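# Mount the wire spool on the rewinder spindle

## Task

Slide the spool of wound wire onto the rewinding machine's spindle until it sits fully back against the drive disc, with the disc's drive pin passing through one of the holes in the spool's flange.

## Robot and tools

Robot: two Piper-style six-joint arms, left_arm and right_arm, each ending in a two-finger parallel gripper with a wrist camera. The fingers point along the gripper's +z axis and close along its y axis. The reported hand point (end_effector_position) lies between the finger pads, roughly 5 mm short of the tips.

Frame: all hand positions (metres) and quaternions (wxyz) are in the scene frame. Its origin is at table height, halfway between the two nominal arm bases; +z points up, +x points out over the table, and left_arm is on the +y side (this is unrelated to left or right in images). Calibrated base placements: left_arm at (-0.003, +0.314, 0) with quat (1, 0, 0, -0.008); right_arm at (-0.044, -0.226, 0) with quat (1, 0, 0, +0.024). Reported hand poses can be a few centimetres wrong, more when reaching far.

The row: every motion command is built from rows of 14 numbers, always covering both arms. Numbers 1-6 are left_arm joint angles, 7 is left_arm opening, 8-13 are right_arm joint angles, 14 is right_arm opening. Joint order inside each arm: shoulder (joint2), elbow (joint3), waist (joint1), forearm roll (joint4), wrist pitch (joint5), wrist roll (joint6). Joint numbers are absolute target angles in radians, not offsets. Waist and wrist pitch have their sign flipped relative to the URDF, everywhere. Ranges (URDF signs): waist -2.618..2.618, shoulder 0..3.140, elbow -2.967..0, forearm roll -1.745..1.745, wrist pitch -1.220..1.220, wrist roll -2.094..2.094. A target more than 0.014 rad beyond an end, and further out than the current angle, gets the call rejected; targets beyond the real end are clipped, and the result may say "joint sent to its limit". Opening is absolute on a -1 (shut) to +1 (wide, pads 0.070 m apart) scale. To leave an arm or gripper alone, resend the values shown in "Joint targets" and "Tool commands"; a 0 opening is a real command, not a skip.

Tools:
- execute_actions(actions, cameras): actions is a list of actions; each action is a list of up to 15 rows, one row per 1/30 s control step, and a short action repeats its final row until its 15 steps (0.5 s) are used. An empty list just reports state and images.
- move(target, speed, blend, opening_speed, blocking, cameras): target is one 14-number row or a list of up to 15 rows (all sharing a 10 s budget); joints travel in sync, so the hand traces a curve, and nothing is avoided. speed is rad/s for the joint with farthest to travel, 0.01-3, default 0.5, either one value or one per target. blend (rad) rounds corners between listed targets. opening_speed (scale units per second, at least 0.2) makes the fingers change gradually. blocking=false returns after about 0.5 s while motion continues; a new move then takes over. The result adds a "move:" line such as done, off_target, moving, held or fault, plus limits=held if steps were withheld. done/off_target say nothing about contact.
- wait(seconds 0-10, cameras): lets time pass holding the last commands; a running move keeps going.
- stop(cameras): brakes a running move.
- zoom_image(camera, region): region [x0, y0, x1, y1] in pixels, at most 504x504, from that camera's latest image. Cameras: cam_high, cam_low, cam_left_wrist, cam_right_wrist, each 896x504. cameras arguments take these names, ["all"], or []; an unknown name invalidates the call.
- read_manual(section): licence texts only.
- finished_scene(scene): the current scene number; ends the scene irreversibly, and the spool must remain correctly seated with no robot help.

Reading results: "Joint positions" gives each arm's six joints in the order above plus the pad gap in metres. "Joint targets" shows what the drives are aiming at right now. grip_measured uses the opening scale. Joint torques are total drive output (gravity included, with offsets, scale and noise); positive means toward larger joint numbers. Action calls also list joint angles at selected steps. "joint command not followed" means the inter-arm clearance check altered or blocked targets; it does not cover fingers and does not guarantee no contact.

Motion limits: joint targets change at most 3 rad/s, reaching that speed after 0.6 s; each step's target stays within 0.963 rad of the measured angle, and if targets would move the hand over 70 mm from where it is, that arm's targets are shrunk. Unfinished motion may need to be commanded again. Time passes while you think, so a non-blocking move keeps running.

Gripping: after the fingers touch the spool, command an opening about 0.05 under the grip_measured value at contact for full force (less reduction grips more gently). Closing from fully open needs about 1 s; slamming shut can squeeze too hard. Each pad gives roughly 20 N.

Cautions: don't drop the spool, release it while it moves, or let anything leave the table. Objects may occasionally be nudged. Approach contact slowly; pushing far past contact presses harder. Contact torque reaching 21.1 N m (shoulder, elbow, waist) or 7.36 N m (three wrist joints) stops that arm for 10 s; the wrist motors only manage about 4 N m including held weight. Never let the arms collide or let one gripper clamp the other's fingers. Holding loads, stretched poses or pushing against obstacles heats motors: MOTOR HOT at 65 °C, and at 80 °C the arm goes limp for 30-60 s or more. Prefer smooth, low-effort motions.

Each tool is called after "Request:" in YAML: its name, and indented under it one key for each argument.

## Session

Request:
execute_actions:
  actions: []
  cameras: ["all"]

Scene clock: 0.00 s.
left_arm: end_effector_position=(+0.2525, -0.0762, +0.3904) grip_measured=+0.99 end_effector_quat_wxyz=(+0.428, +0.574, +0.626, -0.309) | right_arm: end_effector_position=(+0.2820, -0.3620, +0.2096) grip_measured=+0.99 end_effector_quat_wxyz=(+0.307, +0.172, +0.932, -0.087)
Joint names: [shoulder, elbow, waist, forearm roll, wrist pitch, wrist roll]
Joint positions: left_arm=[1.626 -1.8 0.721 -0.709 -0.946 0.895 0.07] | right_arm=[1.324 -1.07 0.402 -0.092 -0.758 0.057 0.07]
Joint torques (N m): no reading
Motor temperatures (°C): left_arm=[31 30 32 33 32 29] | right_arm=[38 32 29 36 38 28]
Joint targets: left_arm=[1.626 -1.800 0.721 -0.709 -0.946 0.895] | right_arm=[1.324 -1.070 0.402 -0.092 -0.758 0.057]
Tool commands: left_gripper/opening=+1.0 right_gripper/opening=+1.0

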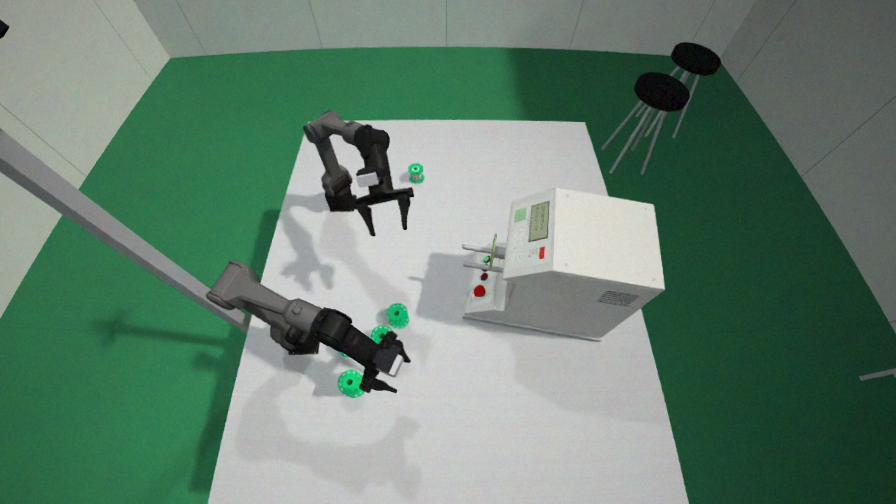

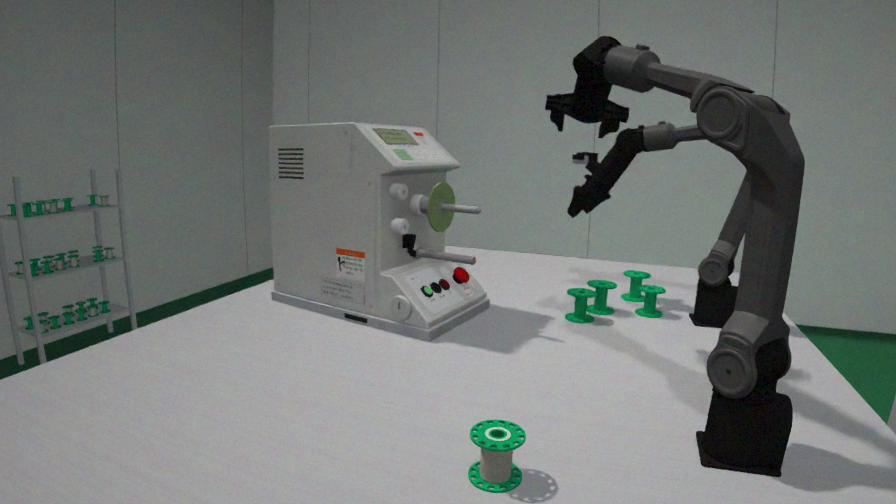

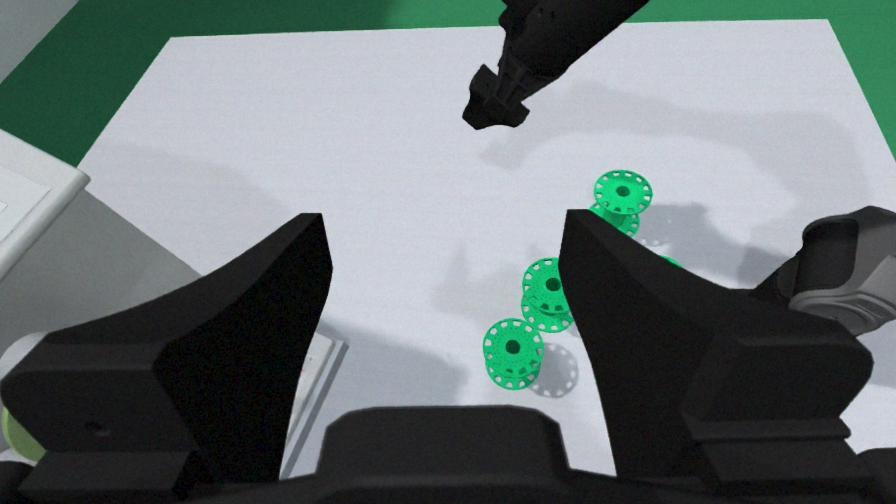

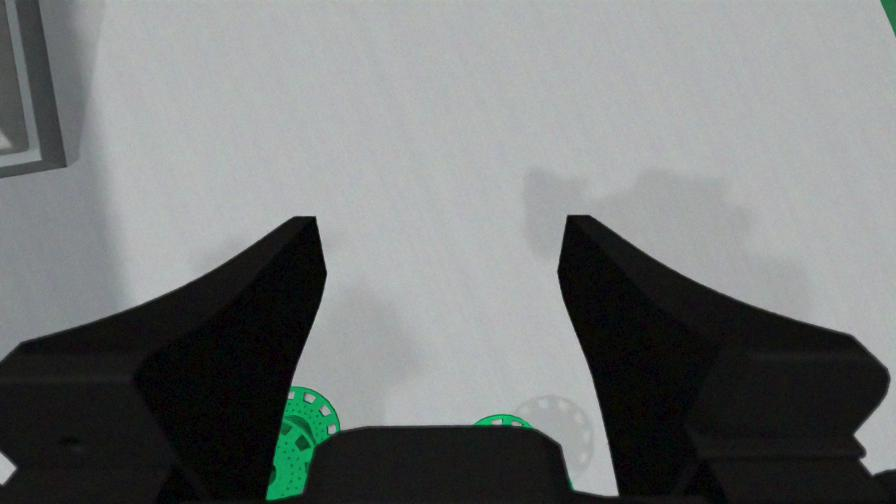

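Request:
zoom_image:
  camera: "cam_high"
  region: [450, 220, 530, 280]

Request:
zoom_image:
  camera: "cam_high"
  region: [390, 150, 450, 195]

Request:
zoom_image:
  camera: "cam_low"
  region: [450, 410, 570, 500]

Request:
zoom_image:
  camera: "cam_low"
  region: [380, 165, 500, 275]

Scaled by 6.300 from the camera's 896x504 image, which has a finer 1280x720 frame.

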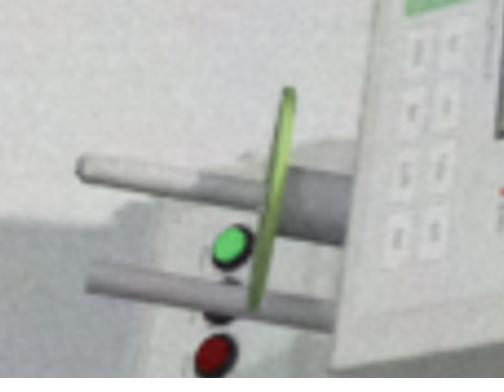

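Scaled by 8.400 from the camera's 896x504 image, which has a finer 1280x720 frame.

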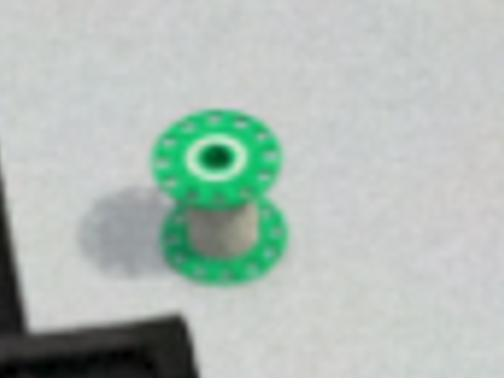

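Scaled by 4.200 from the camera's 896x504 image, which has a finer 1280x720 frame.

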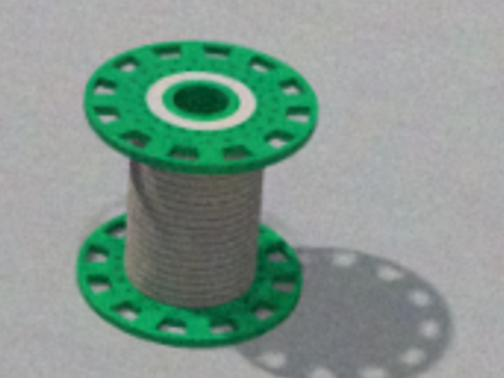

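Scaled by 4.200 from the camera's 896x504 image, which has a finer 1280x720 frame.

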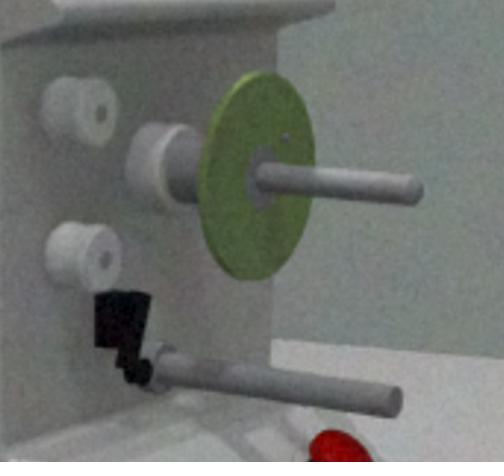

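Request:
execute_actions:
  actions: []
  cameras: ["cam_high", "cam_low"]

Scene clock: 45.40 s.
left_arm: end_effector_position=(+0.2525, -0.0762, +0.3904) grip_measured=+0.99 end_effector_quat_wxyz=(+0.428, +0.574, +0.626, -0.309) | right_arm: end_effector_position=(+0.2820, -0.3620, +0.2096) grip_measured=+0.99 end_effector_quat_wxyz=(+0.307, +0.172, +0.932, -0.087)
Joint names: [shoulder, elbow, waist, forearm roll, wrist pitch, wrist roll]
Joint positions: left_arm=[1.626 -1.8 0.721 -0.709 -0.946 0.895 0.07] | right_arm=[1.324 -1.07 0.402 -0.092 -0.758 0.057 0.07]
Joint torques (N m): left_arm=[-6.39 -6.67 0.46 -0.57 0.47 0.05] | right_arm=[-2.53 -5.99 0.67 -0.04 0.77 -0.08]
Motor temperatures (°C): left_arm=[32 31 32 33 32 29] | right_arm=[38 33 29 36 39 28]
Joint targets: left_arm=[1.626 -1.800 0.721 -0.709 -0.946 0.895] | right_arm=[1.324 -1.070 0.402 -0.092 -0.758 0.057]
Tool commands: left_gripper/opening=+1.0 right_gripper/opening=+1.0
Images, in order (width x height): cam_high 896x504, cam_low 896x504.

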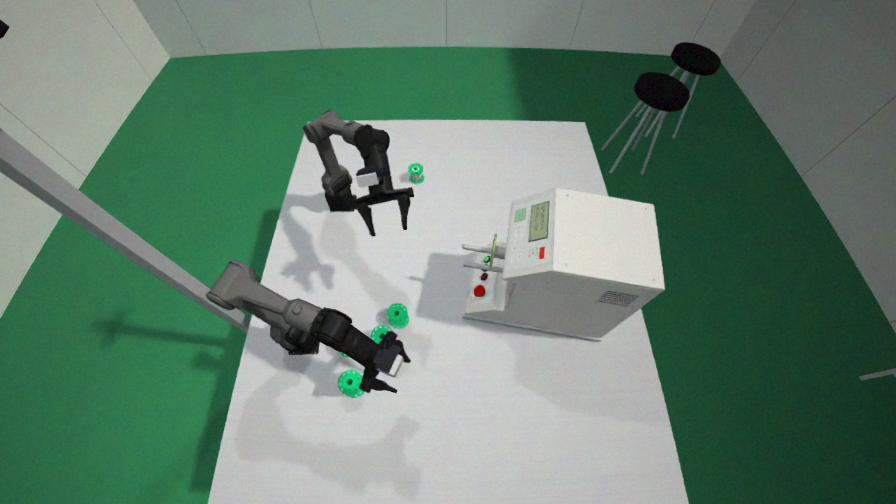

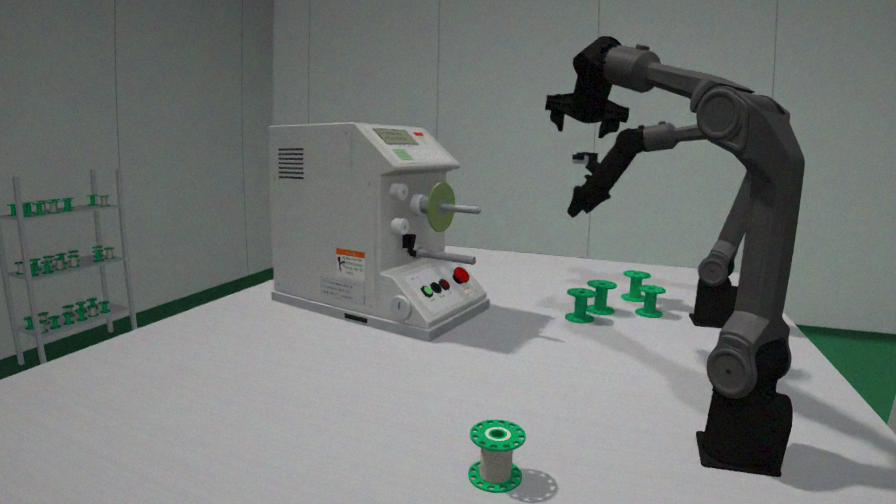

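Request:
move:
  target:
    - [1.2,-1.2,0.75,-0.34,0,1.2,1,1.324,-1.07,0.402,-0.092,-0.758,0.057,1]
    - [1.5208,-0.5776,0.7519,0.0361,0.8566,1.5472,1,1.324,-1.07,0.402,-0.092,-0.758,0.057,1]
  speed: [1.0,0.9]
  blend: 0.15
  cameras: ["cam_left_wrist","cam_high"]

Scene clock: 56.67 s.
left_arm: end_effector_position=(+0.3001, +0.0132, +0.2311) grip_measured=+0.99 end_effector_quat_wxyz=(+0.654, +0.655, +0.268, +0.268) | right_arm: end_effector_position=(+0.2820, -0.3620, +0.2096) grip_measured=+0.99 end_effector_quat_wxyz=(+0.307, +0.172, +0.932, -0.087)
Joint names: [shoulder, elbow, waist, forearm roll, wrist pitch, wrist roll]
Joint positions: left_arm=[1.522 -0.576 0.751 0.037 0.857 1.548 0.07] | right_arm=[1.324 -1.07 0.402 -0.092 -0.758 0.057 0.07]
Joint torques (N m): left_arm=[-5.57 -7.1 1.01 -0.15 0.63 -0.17] | right_arm=[-3.09 -6.99 -0.01 0.06 0.67 -0.14]
Joint targets: left_arm=[1.521 -0.578 0.752 0.036 0.857 1.547] | right_arm=[1.324 -1.070 0.402 -0.092 -0.758 0.057]
move: done
Images, in order (width x height): cam_high 896x504, cam_left_wrist 896x504.

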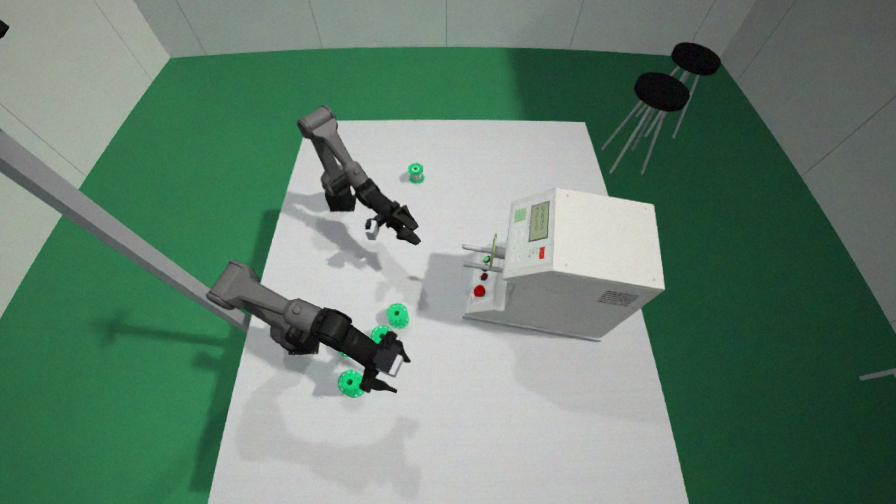

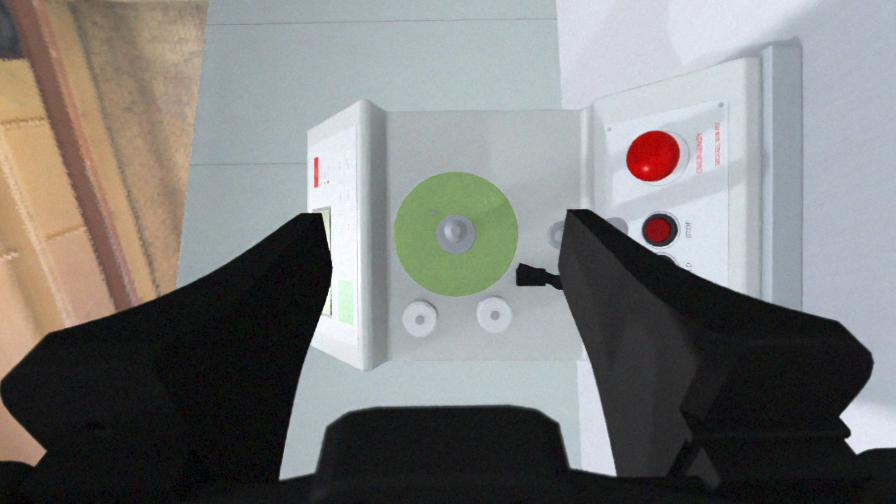

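Request:
zoom_image:
  camera: "cam_left_wrist"
  region: [386, 164, 526, 304]

Scaled by 3.600 from the camera's 896x504 image, which has a finer 1280x720 frame.

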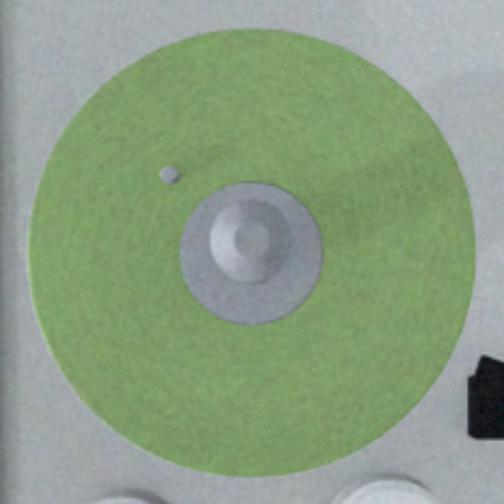

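Request:
move:
  target: [1.50816,-0.56199,0.73419,0.09201,0.86095,1.51073,1,1.324,-1.07,0.402,-0.092,-0.758,0.057,1]
  speed: 0.3
  cameras: ["cam_left_wrist"]

Request:
zoom_image:
  camera: "cam_left_wrist"
  region: [386, 164, 526, 304]

Scene clock: 68.87 s.
left_arm: end_effector_position=(+0.2957, +0.0145, +0.2316) grip_measured=+0.99 end_effector_quat_wxyz=(+0.658, +0.658, +0.259, +0.259) | right_arm: end_effector_position=(+0.2820, -0.3620, +0.2096) grip_measured=+0.99 end_effector_quat_wxyz=(+0.307, +0.172, +0.932, -0.087)
Joint names: [shoulder, elbow, waist, forearm roll, wrist pitch, wrist roll]
Joint positions: left_arm=[1.508 -0.562 0.734 0.092 0.86 1.511 0.07] | right_arm=[1.324 -1.07 0.402 -0.092 -0.758 0.057 0.07]
Joint torques (N m): left_arm=[-5.39 -4.67 -0.07 -0.18 0.76 -0.03] | right_arm=[-3.07 -6.97 0.1 0.01 0.73 -0.1]
Joint targets: left_arm=[1.508 -0.562 0.734 0.092 0.861 1.511] | right_arm=[1.324 -1.070 0.402 -0.092 -0.758 0.057]
move: done
Images, in order (width x height): cam_left_wrist 896x504.

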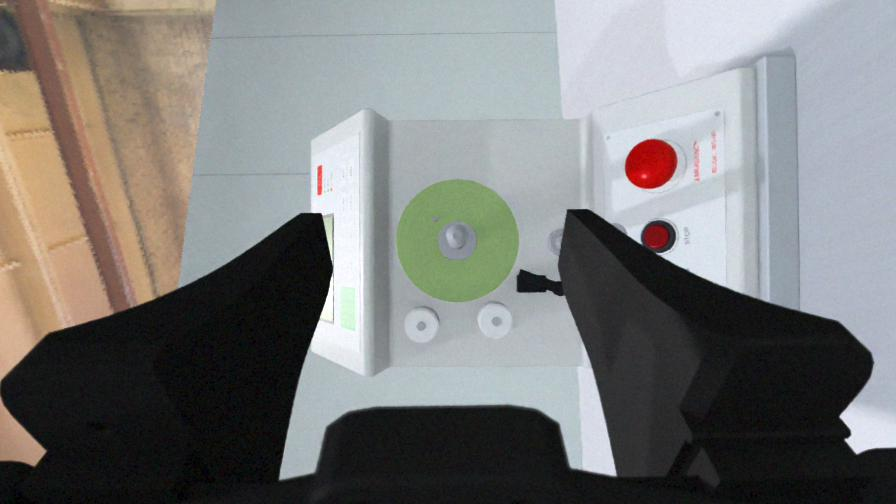

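Scaled by 3.600 from the camera's 896x504 image, which has a finer 1280x720 frame.

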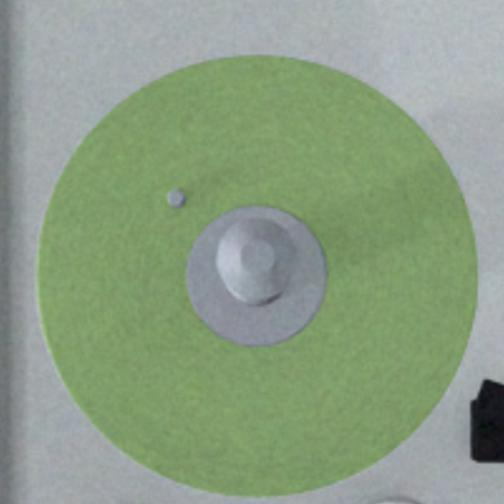

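Request:
move:
  target:
    - [1.3,-0.9,-1.95,0.05,0.5,1.5,1,1.4,-1.2,0.1,-0.05,-0.3,0.03,1]
    - [1.3,-0.9,-1.95,0.05,0.5,1.5,1,1.6,-1.22,-0.7,0,0.1,0,1]
    - [1.3,-0.9,-1.95,0.05,0.5,1.5,1,2.3836,-1.4111,-1.0926,0,0.6235,0,1]
  speed: [1.6,1.2,0.9]
  blend: [0.2,0.2,0]
  cameras: ["cam_right_wrist","cam_high"]

Scene clock: 112.50 s.
left_arm: end_effector_position=(-0.1493, +0.7127, +0.3903) grip_measured=+0.99 end_effector_quat_wxyz=(-0.122, -0.114, +0.628, +0.760) | right_arm: end_effector_position=(+0.2154, +0.3386, +0.0514) grip_measured=+0.99 end_effector_quat_wxyz=(+0.512, -0.428, +0.668, +0.329)
Joint names: [shoulder, elbow, waist, forearm roll, wrist pitch, wrist roll]
Joint positions: left_arm=[1.3 -0.9 -1.95 0.05 0.501 1.501 0.07] | right_arm=[2.384 -1.412 -1.092 -0.001 0.623 0 0.07]
Joint torques (N m): left_arm=[-3.46 -7.32 1.17 -0.05 0.66 -0.2] | right_arm=[-7.72 -5.63 0.97 0.05 1.22 -0.13]
Joint targets: left_arm=[1.300 -0.900 -1.950 0.050 0.500 1.500] | right_arm=[2.384 -1.411 -1.093 0.000 0.623 0.000]
move: done
Images, in order (width x height): cam_high 896x504, cam_right_wrist 896x504.

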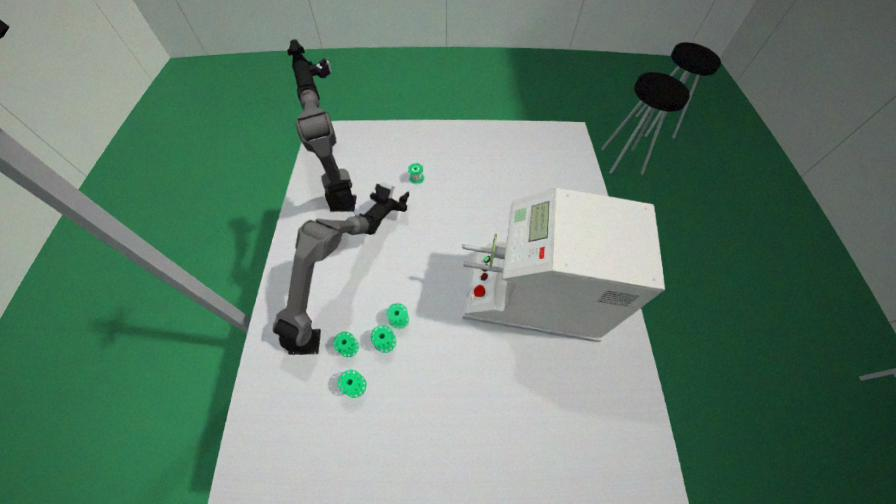

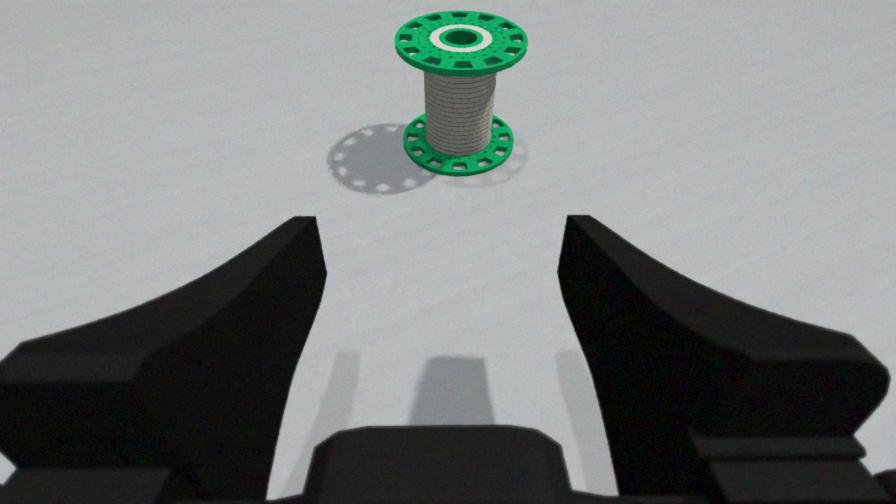

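Request:
zoom_image:
  camera: "cam_right_wrist"
  region: [386, 0, 536, 84]

Request:
zoom_image:
  camera: "cam_right_wrist"
  region: [386, 90, 536, 190]

Scaled by 3.360 from the camera's 896x504 image, which has a finer 1280x720 frame.

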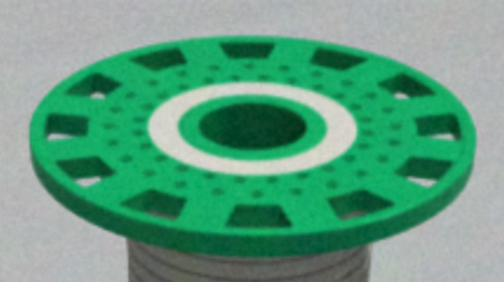

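Scaled by 3.360 from the camera's 896x504 image, which has a finer 1280x720 frame.

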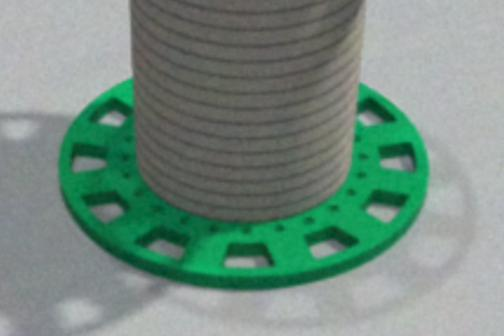

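Request:
move:
  target:
    - [1.3,-0.9,-1.95,0.05,0.5,1.5,1,2.48839,-1.55515,-1.14197,0.23269,0.64768,-0.15691,1]
    - [1.3,-0.9,-1.95,0.05,0.5,1.5,1,2.66339,-1.90775,-1.1273,0.27804,0.47306,-0.222,1]
  speed: [0.5,0.4]
  blend: [0.05,0]
  cameras: ["cam_right_wrist"]

Scene clock: 152.40 s.
left_arm: end_effector_position=(-0.1493, +0.7127, +0.3903) grip_measured=+0.99 end_effector_quat_wxyz=(-0.122, -0.114, +0.628, +0.760) | right_arm: end_effector_position=(+0.2490, +0.4037, +0.0344) grip_measured=+0.99 end_effector_quat_wxyz=(+0.545, -0.389, +0.673, +0.315)
Joint names: [shoulder, elbow, waist, forearm roll, wrist pitch, wrist roll]
Joint positions: left_arm=[1.3 -0.9 -1.95 0.05 0.501 1.501 0.07] | right_arm=[2.664 -1.909 -1.127 0.278 0.472 -0.222 0.07]
Joint torques (N m): left_arm=[-3.14 -6.95 1.1 -0.14 0.72 -0.09] | right_arm=[-8.57 -4.57 0.98 -0.07 1.25 -0.04]
Joint targets: left_arm=[1.300 -0.900 -1.950 0.050 0.500 1.500] | right_arm=[2.663 -1.908 -1.127 0.278 0.473 -0.222]
move: done
Images, in order (width x height): cam_right_wrist 896x504.

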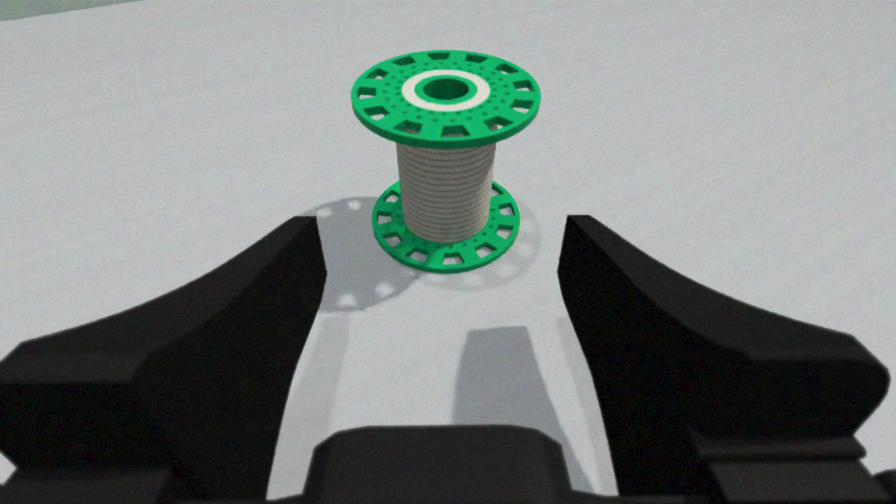

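Request:
zoom_image:
  camera: "cam_right_wrist"
  region: [341, 40, 551, 160]

Request:
zoom_image:
  camera: "cam_right_wrist"
  region: [341, 160, 551, 280]

Scaled by 2.400 from the camera's 896x504 image, which has a finer 1280x720 frame.

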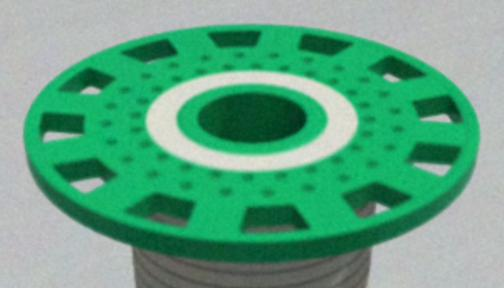

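Scaled by 2.400 from the camera's 896x504 image, which has a finer 1280x720 frame.

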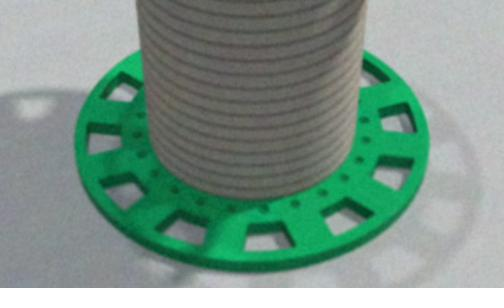

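Request:
move:
  target:
    - [1.3,-0.9,-1.95,0.05,0.5,1.5,1,2.86922,-2.33044,-1.11569,0.44718,0.26589,-0.40908,1]
    - [1.3,-0.9,-1.95,0.05,0.5,1.5,1,2.98699,-2.57697,-1.11289,0.78504,0.15784,-0.75501,1]
  speed: [0.35,0.25]
  blend: [0.03,0]
  cameras: ["cam_right_wrist"]

Scene clock: 189.87 s.
left_arm: end_effector_position=(-0.1493, +0.7127, +0.3903) grip_measured=+0.99 end_effector_quat_wxyz=(-0.122, -0.114, +0.628, +0.760) | right_arm: end_effector_position=(+0.2756, +0.4474, +0.0236) grip_measured=+0.99 end_effector_quat_wxyz=(+0.545, -0.388, +0.673, +0.315)
Joint names: [shoulder, elbow, waist, forearm roll, wrist pitch, wrist roll]
Joint positions: left_arm=[1.3 -0.9 -1.95 0.05 0.501 1.501 0.07] | right_arm=[2.987 -2.578 -1.113 0.786 0.158 -0.756 0.07]
Joint torques (N m): left_arm=[-3.2 -7.87 0.99 -0.17 0.68 -0.01] | right_arm=[-8.85 -6.25 1.29 -0.17 0.97 -0.01]
Motor temperatures (°C): left_arm=[31 31 32 33 33 29] | right_arm=[46 33 29 36 40 28]
Joint targets: left_arm=[1.300 -0.900 -1.950 0.050 0.500 1.500] | right_arm=[2.987 -2.577 -1.113 0.785 0.158 -0.755]
move: done
Images, in order (width x height): cam_right_wrist 896x504.

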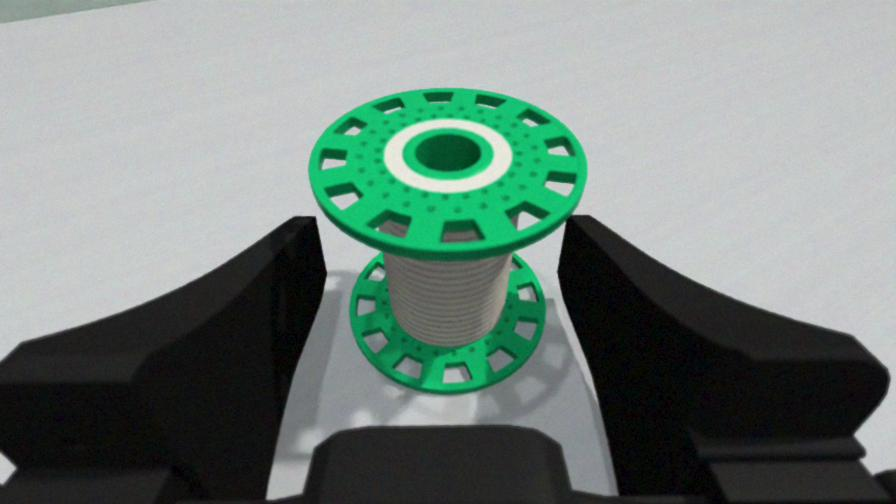

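Request:
move:
  target: [1.3,-0.9,-1.95,0.05,0.5,1.5,1,2.98699,-2.57697,-1.11289,0.78504,0.15784,-0.75501,-0.1]
  opening_speed: 0.9
  cameras: ["cam_right_wrist"]

Scene clock: 195.87 s.
left_arm: end_effector_position=(-0.1493, +0.7127, +0.3903) grip_measured=+0.99 end_effector_quat_wxyz=(-0.122, -0.114, +0.628, +0.760) | right_arm: end_effector_position=(+0.2756, +0.4474, +0.0232) grip_measured=-0.01 end_effector_quat_wxyz=(+0.545, -0.389, +0.673, +0.314)
Joint names: [shoulder, elbow, waist, forearm roll, wrist pitch, wrist roll]
Joint positions: left_arm=[1.3 -0.9 -1.95 0.05 0.501 1.501 0.07] | right_arm=[2.987 -2.577 -1.113 0.786 0.158 -0.756 0.035]
Joint torques (N m): left_arm=[-3.28 -8.54 0.95 -0.15 0.65 0.06] | right_arm=[-9.65 -5.3 0.34 -0.15 0.82 -0.05]
Joint targets: left_arm=[1.300 -0.900 -1.950 0.050 0.500 1.500] | right_arm=[2.987 -2.577 -1.113 0.785 0.158 -0.755]
move: done
Images, in order (width x height): cam_right_wrist 896x504.

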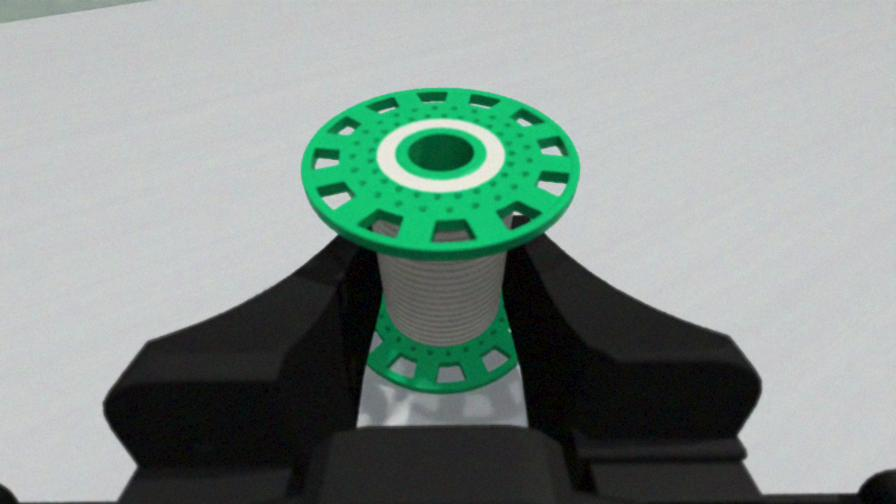

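Request:
move:
  target:
    - [1.3,-0.9,-1.95,0.05,0.5,1.5,1,2.55,-2.577,-1.113,0.785,0.158,-0.755,-0.1]
    - [1.3,-0.9,-1.95,0.05,0.5,1.5,1,1.68203,-0.99098,-0.08508,-1.37834,1.00013,-0.64941,-0.1]
    - [1.5,-0.56,-0.2,0.09,0.86,1.51,1,1.86184,-1.24649,-0.02632,-1.4606,1.03785,-0.55269,-0.1]
  speed: [0.5,1.0,1.2]
  blend: [0.12,0.05,0]
  cameras: ["cam_high","cam_low","cam_right_wrist"]

Scene clock: 218.40 s.
left_arm: end_effector_position=(+0.4139, +0.3757, +0.2342) grip_measured=+0.99 end_effector_quat_wxyz=(+0.472, +0.469, +0.527, +0.529) | right_arm: end_effector_position=(+0.3944, -0.0034, +0.2363) grip_measured=-0.01 end_effector_quat_wxyz=(-0.624, +0.751, -0.153, +0.154)
Joint names: [shoulder, elbow, waist, forearm roll, wrist pitch, wrist roll]
Joint positions: left_arm=[1.499 -0.56 -0.199 0.09 0.86 1.51 0.07] | right_arm=[1.862 -1.247 -0.027 -1.46 1.037 -0.553 0.035]
Joint torques (N m): left_arm=[-4.14 -5.49 -0.29 -0.18 0.71 0.15] | right_arm=[-5.56 -6.55 0.93 1.33 0.94 0.01]
Joint targets: left_arm=[1.500 -0.560 -0.200 0.090 0.860 1.510] | right_arm=[1.862 -1.246 -0.026 -1.461 1.038 -0.553]
move: done
Images, in order (width x height): cam_high 896x504, cam_low 896x504, cam_right_wrist 896x504.

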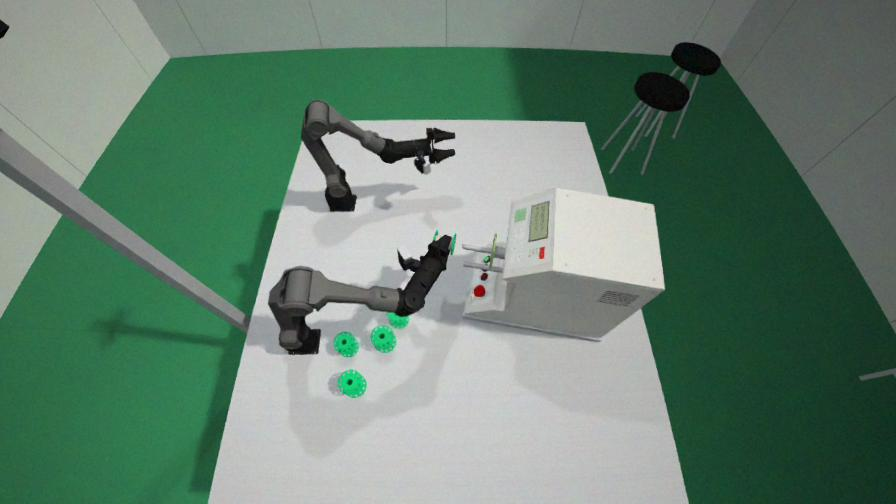

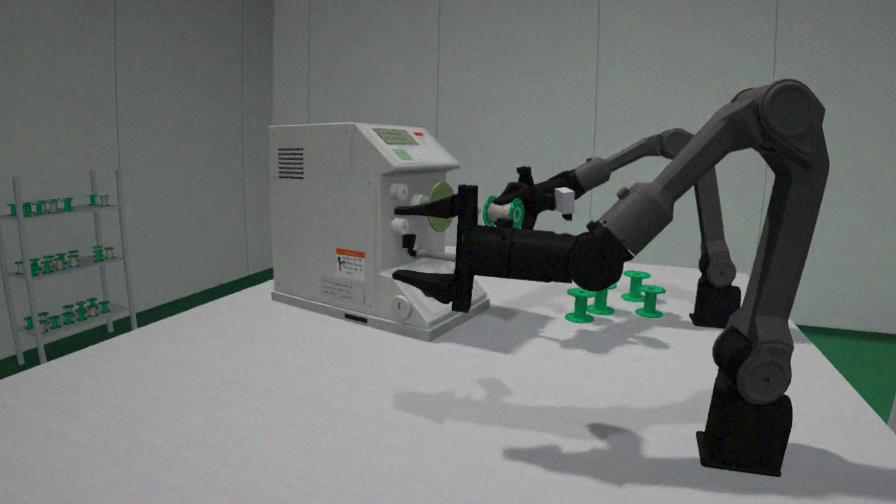

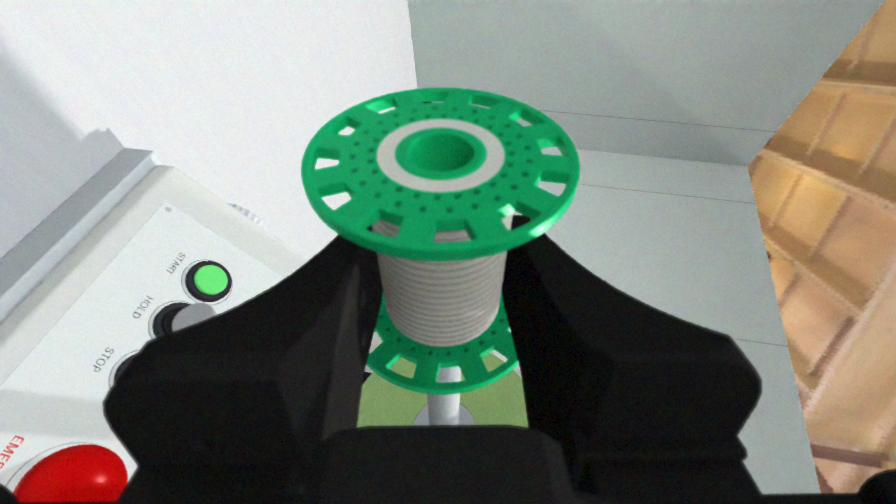

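Request:
move:
  target: [1.50816,-0.56199,0.73419,0.09201,0.86095,1.51073,1,1.86184,-1.24649,-0.02632,-1.4606,1.03785,-0.55269,-0.1]
  speed: 0.9
  cameras: ["cam_left_wrist"]

Request:
zoom_image:
  camera: "cam_left_wrist"
  region: [386, 164, 526, 304]

Scene clock: 221.73 s.
left_arm: end_effector_position=(+0.2952, +0.0142, +0.2314) grip_measured=+0.99 end_effector_quat_wxyz=(+0.658, +0.658, +0.259, +0.259) | right_arm: end_effector_position=(+0.3944, -0.0034, +0.2363) grip_measured=-0.01 end_effector_quat_wxyz=(-0.624, +0.751, -0.153, +0.154)
Joint names: [shoulder, elbow, waist, forearm roll, wrist pitch, wrist roll]
Joint positions: left_arm=[1.508 -0.562 0.735 0.092 0.861 1.51 0.07] | right_arm=[1.862 -1.247 -0.027 -1.46 1.037 -0.553 0.035]
Joint torques (N m): left_arm=[-3.75 -7.08 -0.33 -0.18 0.75 0.15] | right_arm=[-6.4 -5.05 0.03 1.5 0.75 -0.08]
Joint targets: left_arm=[1.508 -0.562 0.734 0.092 0.861 1.511] | right_arm=[1.862 -1.246 -0.026 -1.461 1.038 -0.553]
move: done
Images, in order (width x height): cam_left_wrist 896x504.

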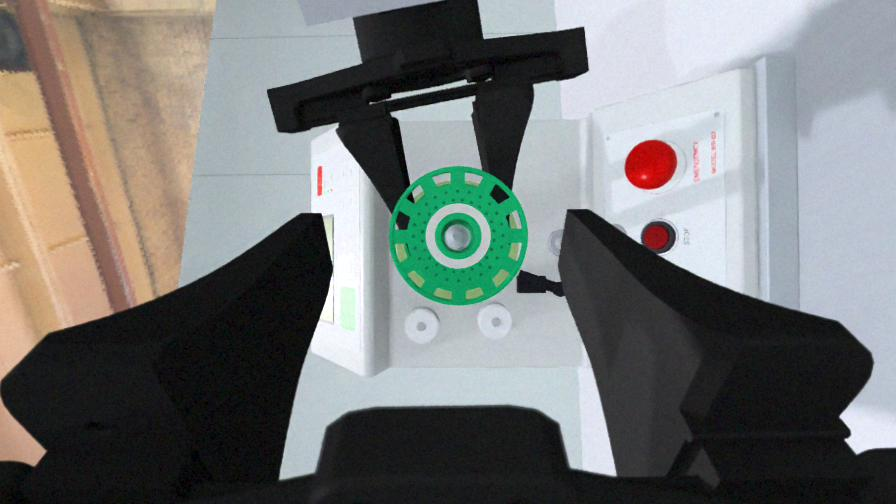

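Scaled by 3.600 from the camera's 896x504 image, which has a finer 1280x720 frame.

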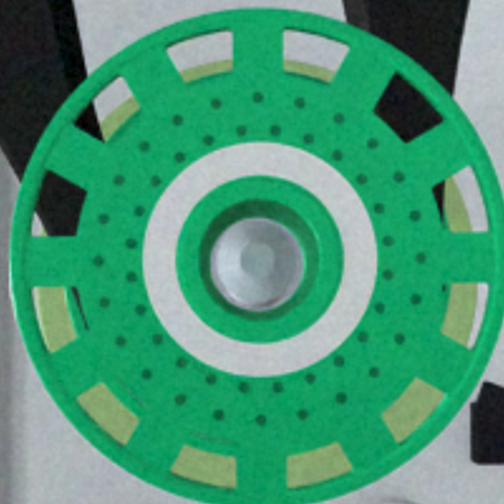

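Request:
zoom_image:
  camera: "cam_left_wrist"
  region: [426, 206, 490, 270]

Scaled by 7.875 from the camera's 896x504 image, which has a finer 1280x720 frame.

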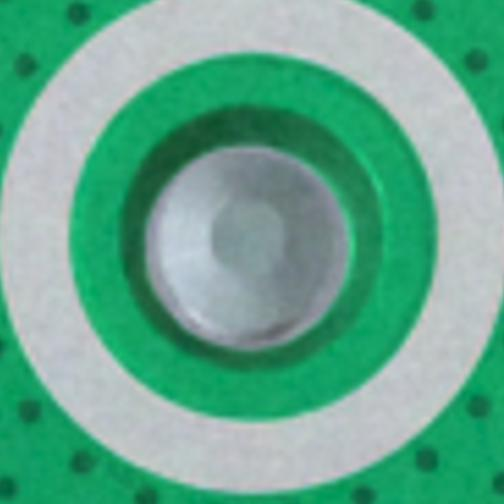

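Request:
move:
  target: [1.50816,-0.56199,0.73419,0.09201,0.86095,1.51073,1,1.87698,-1.27968,-0.01294,-1.5064,1.07034,-0.519,-0.1]
  speed: 0.25
  cameras: ["cam_left_wrist"]

Request:
zoom_image:
  camera: "cam_left_wrist"
  region: [386, 164, 526, 304]

Request:
zoom_image:
  camera: "cam_left_wrist"
  region: [426, 206, 490, 270]

Scene clock: 241.30 s.
left_arm: end_effector_position=(+0.2955, +0.0145, +0.2314) grip_measured=+0.99 end_effector_quat_wxyz=(+0.658, +0.658, +0.260, +0.259) | right_arm: end_effector_position=(+0.3936, -0.0051, +0.2363) grip_measured=-0.01 end_effector_quat_wxyz=(-0.622, +0.756, -0.143, +0.142)
Joint names: [shoulder, elbow, waist, forearm roll, wrist pitch, wrist roll]
Joint positions: left_arm=[1.508 -0.562 0.735 0.092 0.861 1.51 0.07] | right_arm=[1.877 -1.279 -0.013 -1.507 1.07 -0.519 0.035]
Joint torques (N m): left_arm=[-3.81 -6.08 -0.2 -0.11 0.64 0.06] | right_arm=[-5.06 -6.93 0.92 1.53 0.8 -0.05]
Joint targets: left_arm=[1.508 -0.562 0.734 0.092 0.861 1.511] | right_arm=[1.877 -1.280 -0.013 -1.506 1.070 -0.519]
move: done
Images, in order (width x height): cam_left_wrist 896x504.

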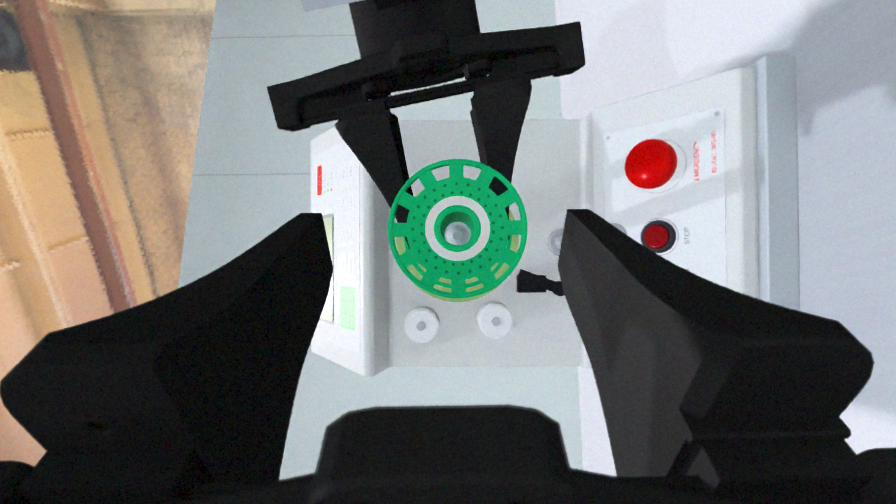

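Scaled by 3.600 from the camera's 896x504 image, which has a finer 1280x720 frame.

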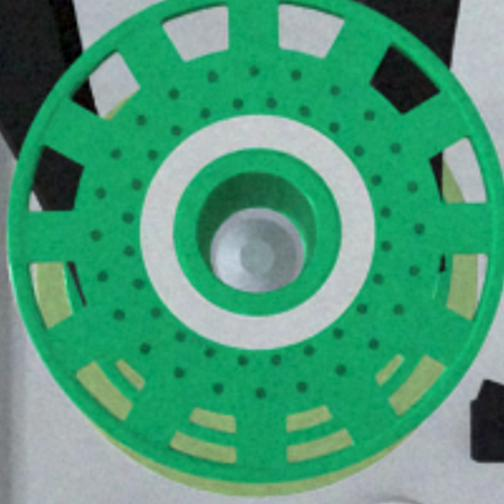

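Scaled by 7.875 from the camera's 896x504 image, which has a finer 1280x720 frame.

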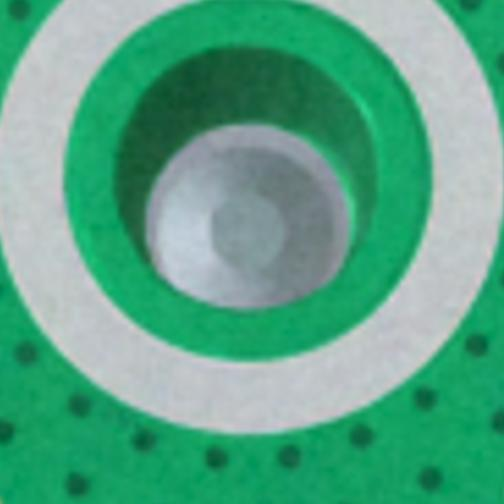

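Request:
execute_actions:
  actions: []
  cameras: ["cam_left_wrist"]

Request:
zoom_image:
  camera: "cam_left_wrist"
  region: [386, 164, 526, 304]

Scene clock: 248.23 s.
left_arm: end_effector_position=(+0.2955, +0.0145, +0.2314) grip_measured=+0.99 end_effector_quat_wxyz=(+0.658, +0.658, +0.260, +0.259) | right_arm: end_effector_position=(+0.3936, -0.0051, +0.2363) grip_measured=-0.01 end_effector_quat_wxyz=(-0.622, +0.756, -0.143, +0.142)
Joint names: [shoulder, elbow, waist, forearm roll, wrist pitch, wrist roll]
Joint positions: left_arm=[1.508 -0.562 0.735 0.092 0.861 1.51 0.07] | right_arm=[1.877 -1.279 -0.013 -1.507 1.07 -0.519 0.035]
Joint torques (N m): left_arm=[-3.85 -5.64 -0.18 -0.07 0.65 0.01] | right_arm=[-5.27 -7.11 0.02 1.53 0.72 -0.07]
Motor temperatures (°C): left_arm=[31 31 32 33 33 29] | right_arm=[45 33 29 39 38 28]
Joint targets: left_arm=[1.508 -0.562 0.734 0.092 0.861 1.511] | right_arm=[1.877 -1.280 -0.013 -1.506 1.070 -0.519]
Tool commands: left_gripper/opening=+1.0 right_gripper/opening=-0.1
Images, in order (width x height): cam_left_wrist 896x504.

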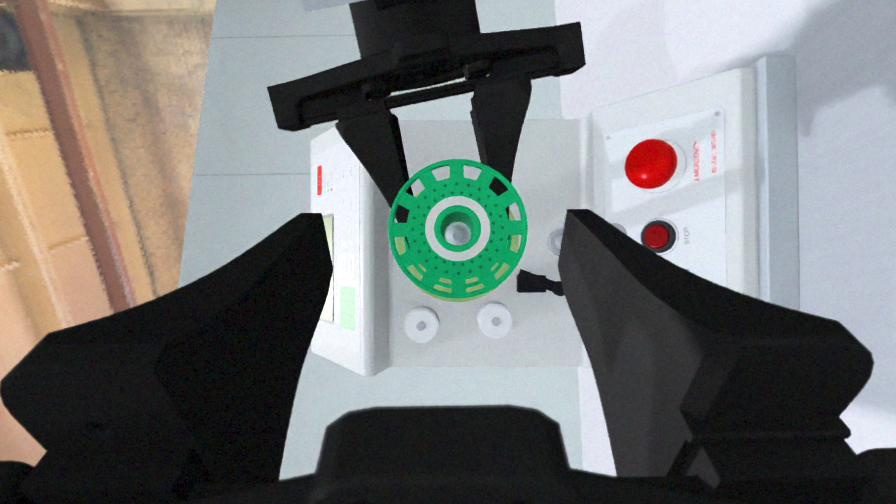

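Scaled by 3.600 from the camera's 896x504 image, which has a finer 1280x720 frame.

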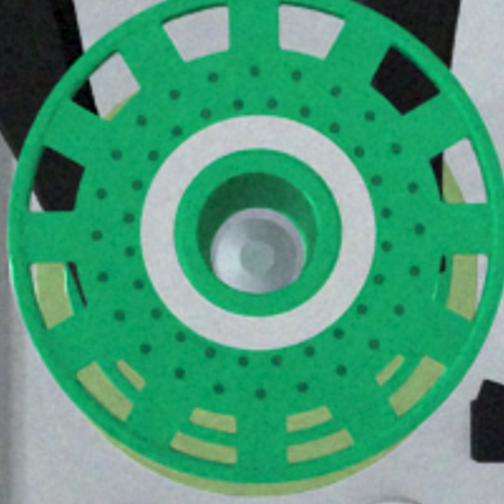

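Request:
move:
  target: [1.50816, -0.56199, 0.73419, 0.09201, 0.86095, 1.51073, 1.0, 1.908027, -1.327581, -0.005484, -1.519339, 1.075885, -0.499362, -0.1]
  speed: 0.1
  cameras: []

Request:
execute_actions:
  actions: []
  cameras: ["cam_left_wrist"]

Request:
zoom_image:
  camera: "cam_left_wrist"
  region: [426, 206, 490, 270]

Scene clock: 280.80 s.
left_arm: end_effector_position=(+0.2955, +0.0145, +0.2314) grip_measured=+0.99 end_effector_quat_wxyz=(+0.658, +0.658, +0.260, +0.259) | right_arm: end_effector_position=(+0.4038, -0.0073, +0.2363) grip_measured=-0.01 end_effector_quat_wxyz=(-0.622, +0.756, -0.143, +0.142)
Joint names: [shoulder, elbow, waist, forearm roll, wrist pitch, wrist roll]
Joint positions: left_arm=[1.508 -0.562 0.735 0.092 0.861 1.51 0.07] | right_arm=[1.908 -1.328 -0.006 -1.519 1.075 -0.499 0.035]
Joint torques (N m): left_arm=[-3.89 -5.11 -0.17 -0.05 0.68 -0.05] | right_arm=[-5.89 -6.31 0.95 1.39 0.91 -0.04]
Joint targets: left_arm=[1.508 -0.562 0.734 0.092 0.861 1.511] | right_arm=[1.908 -1.328 -0.005 -1.519 1.076 -0.499]
move: done
No camera images: "cameras" was empty.

Scene clock: 280.80 s.
left_arm: end_effector_position=(+0.2955, +0.0145, +0.2314) grip_measured=+0.99 end_effector_quat_wxyz=(+0.658, +0.658, +0.260, +0.259) | right_arm: end_effector_position=(+0.4038, -0.0073, +0.2363) grip_measured=-0.01 end_effector_quat_wxyz=(-0.622, +0.756, -0.143, +0.142)
Joint names: [shoulder, elbow, waist, forearm roll, wrist pitch, wrist roll]
Joint positions: left_arm=[1.508 -0.562 0.735 0.092 0.861 1.51 0.07] | right_arm=[1.908 -1.328 -0.006 -1.519 1.075 -0.499 0.035]
Joint torques (N m): left_arm=[-3.89 -5.11 -0.17 -0.05 0.68 -0.05] | right_arm=[-5.89 -6.31 0.95 1.39 0.91 -0.04]
Motor temperatures (°C): left_arm=[31 31 32 33 33 29] | right_arm=[43 34 29 40 38 28]
Joint targets: left_arm=[1.508 -0.562 0.734 0.092 0.861 1.511] | right_arm=[1.908 -1.328 -0.005 -1.519 1.076 -0.499]
Tool commands: left_gripper/opening=+1.0 right_gripper/opening=-0.1
Images, in order (width x height): cam_left_wrist 896x504.

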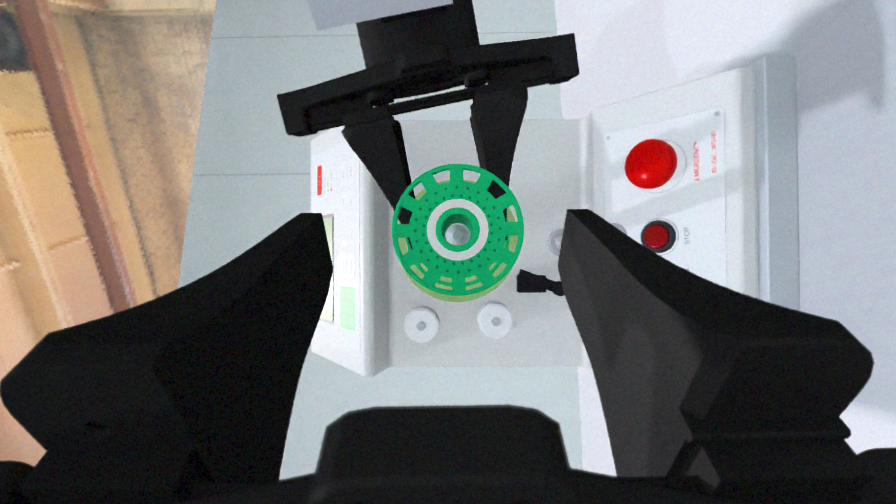

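Scaled by 7.875 from the camera's 896x504 image, which has a finer 1280x720 frame.

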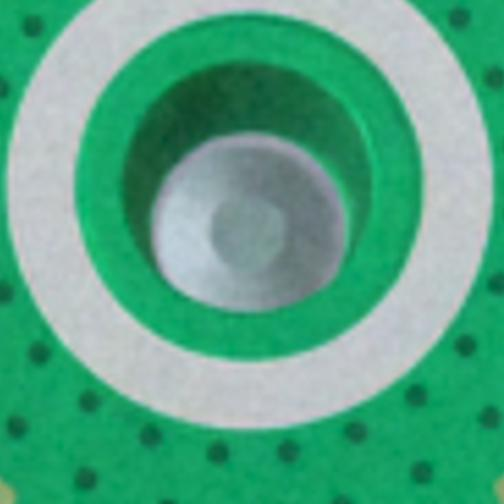

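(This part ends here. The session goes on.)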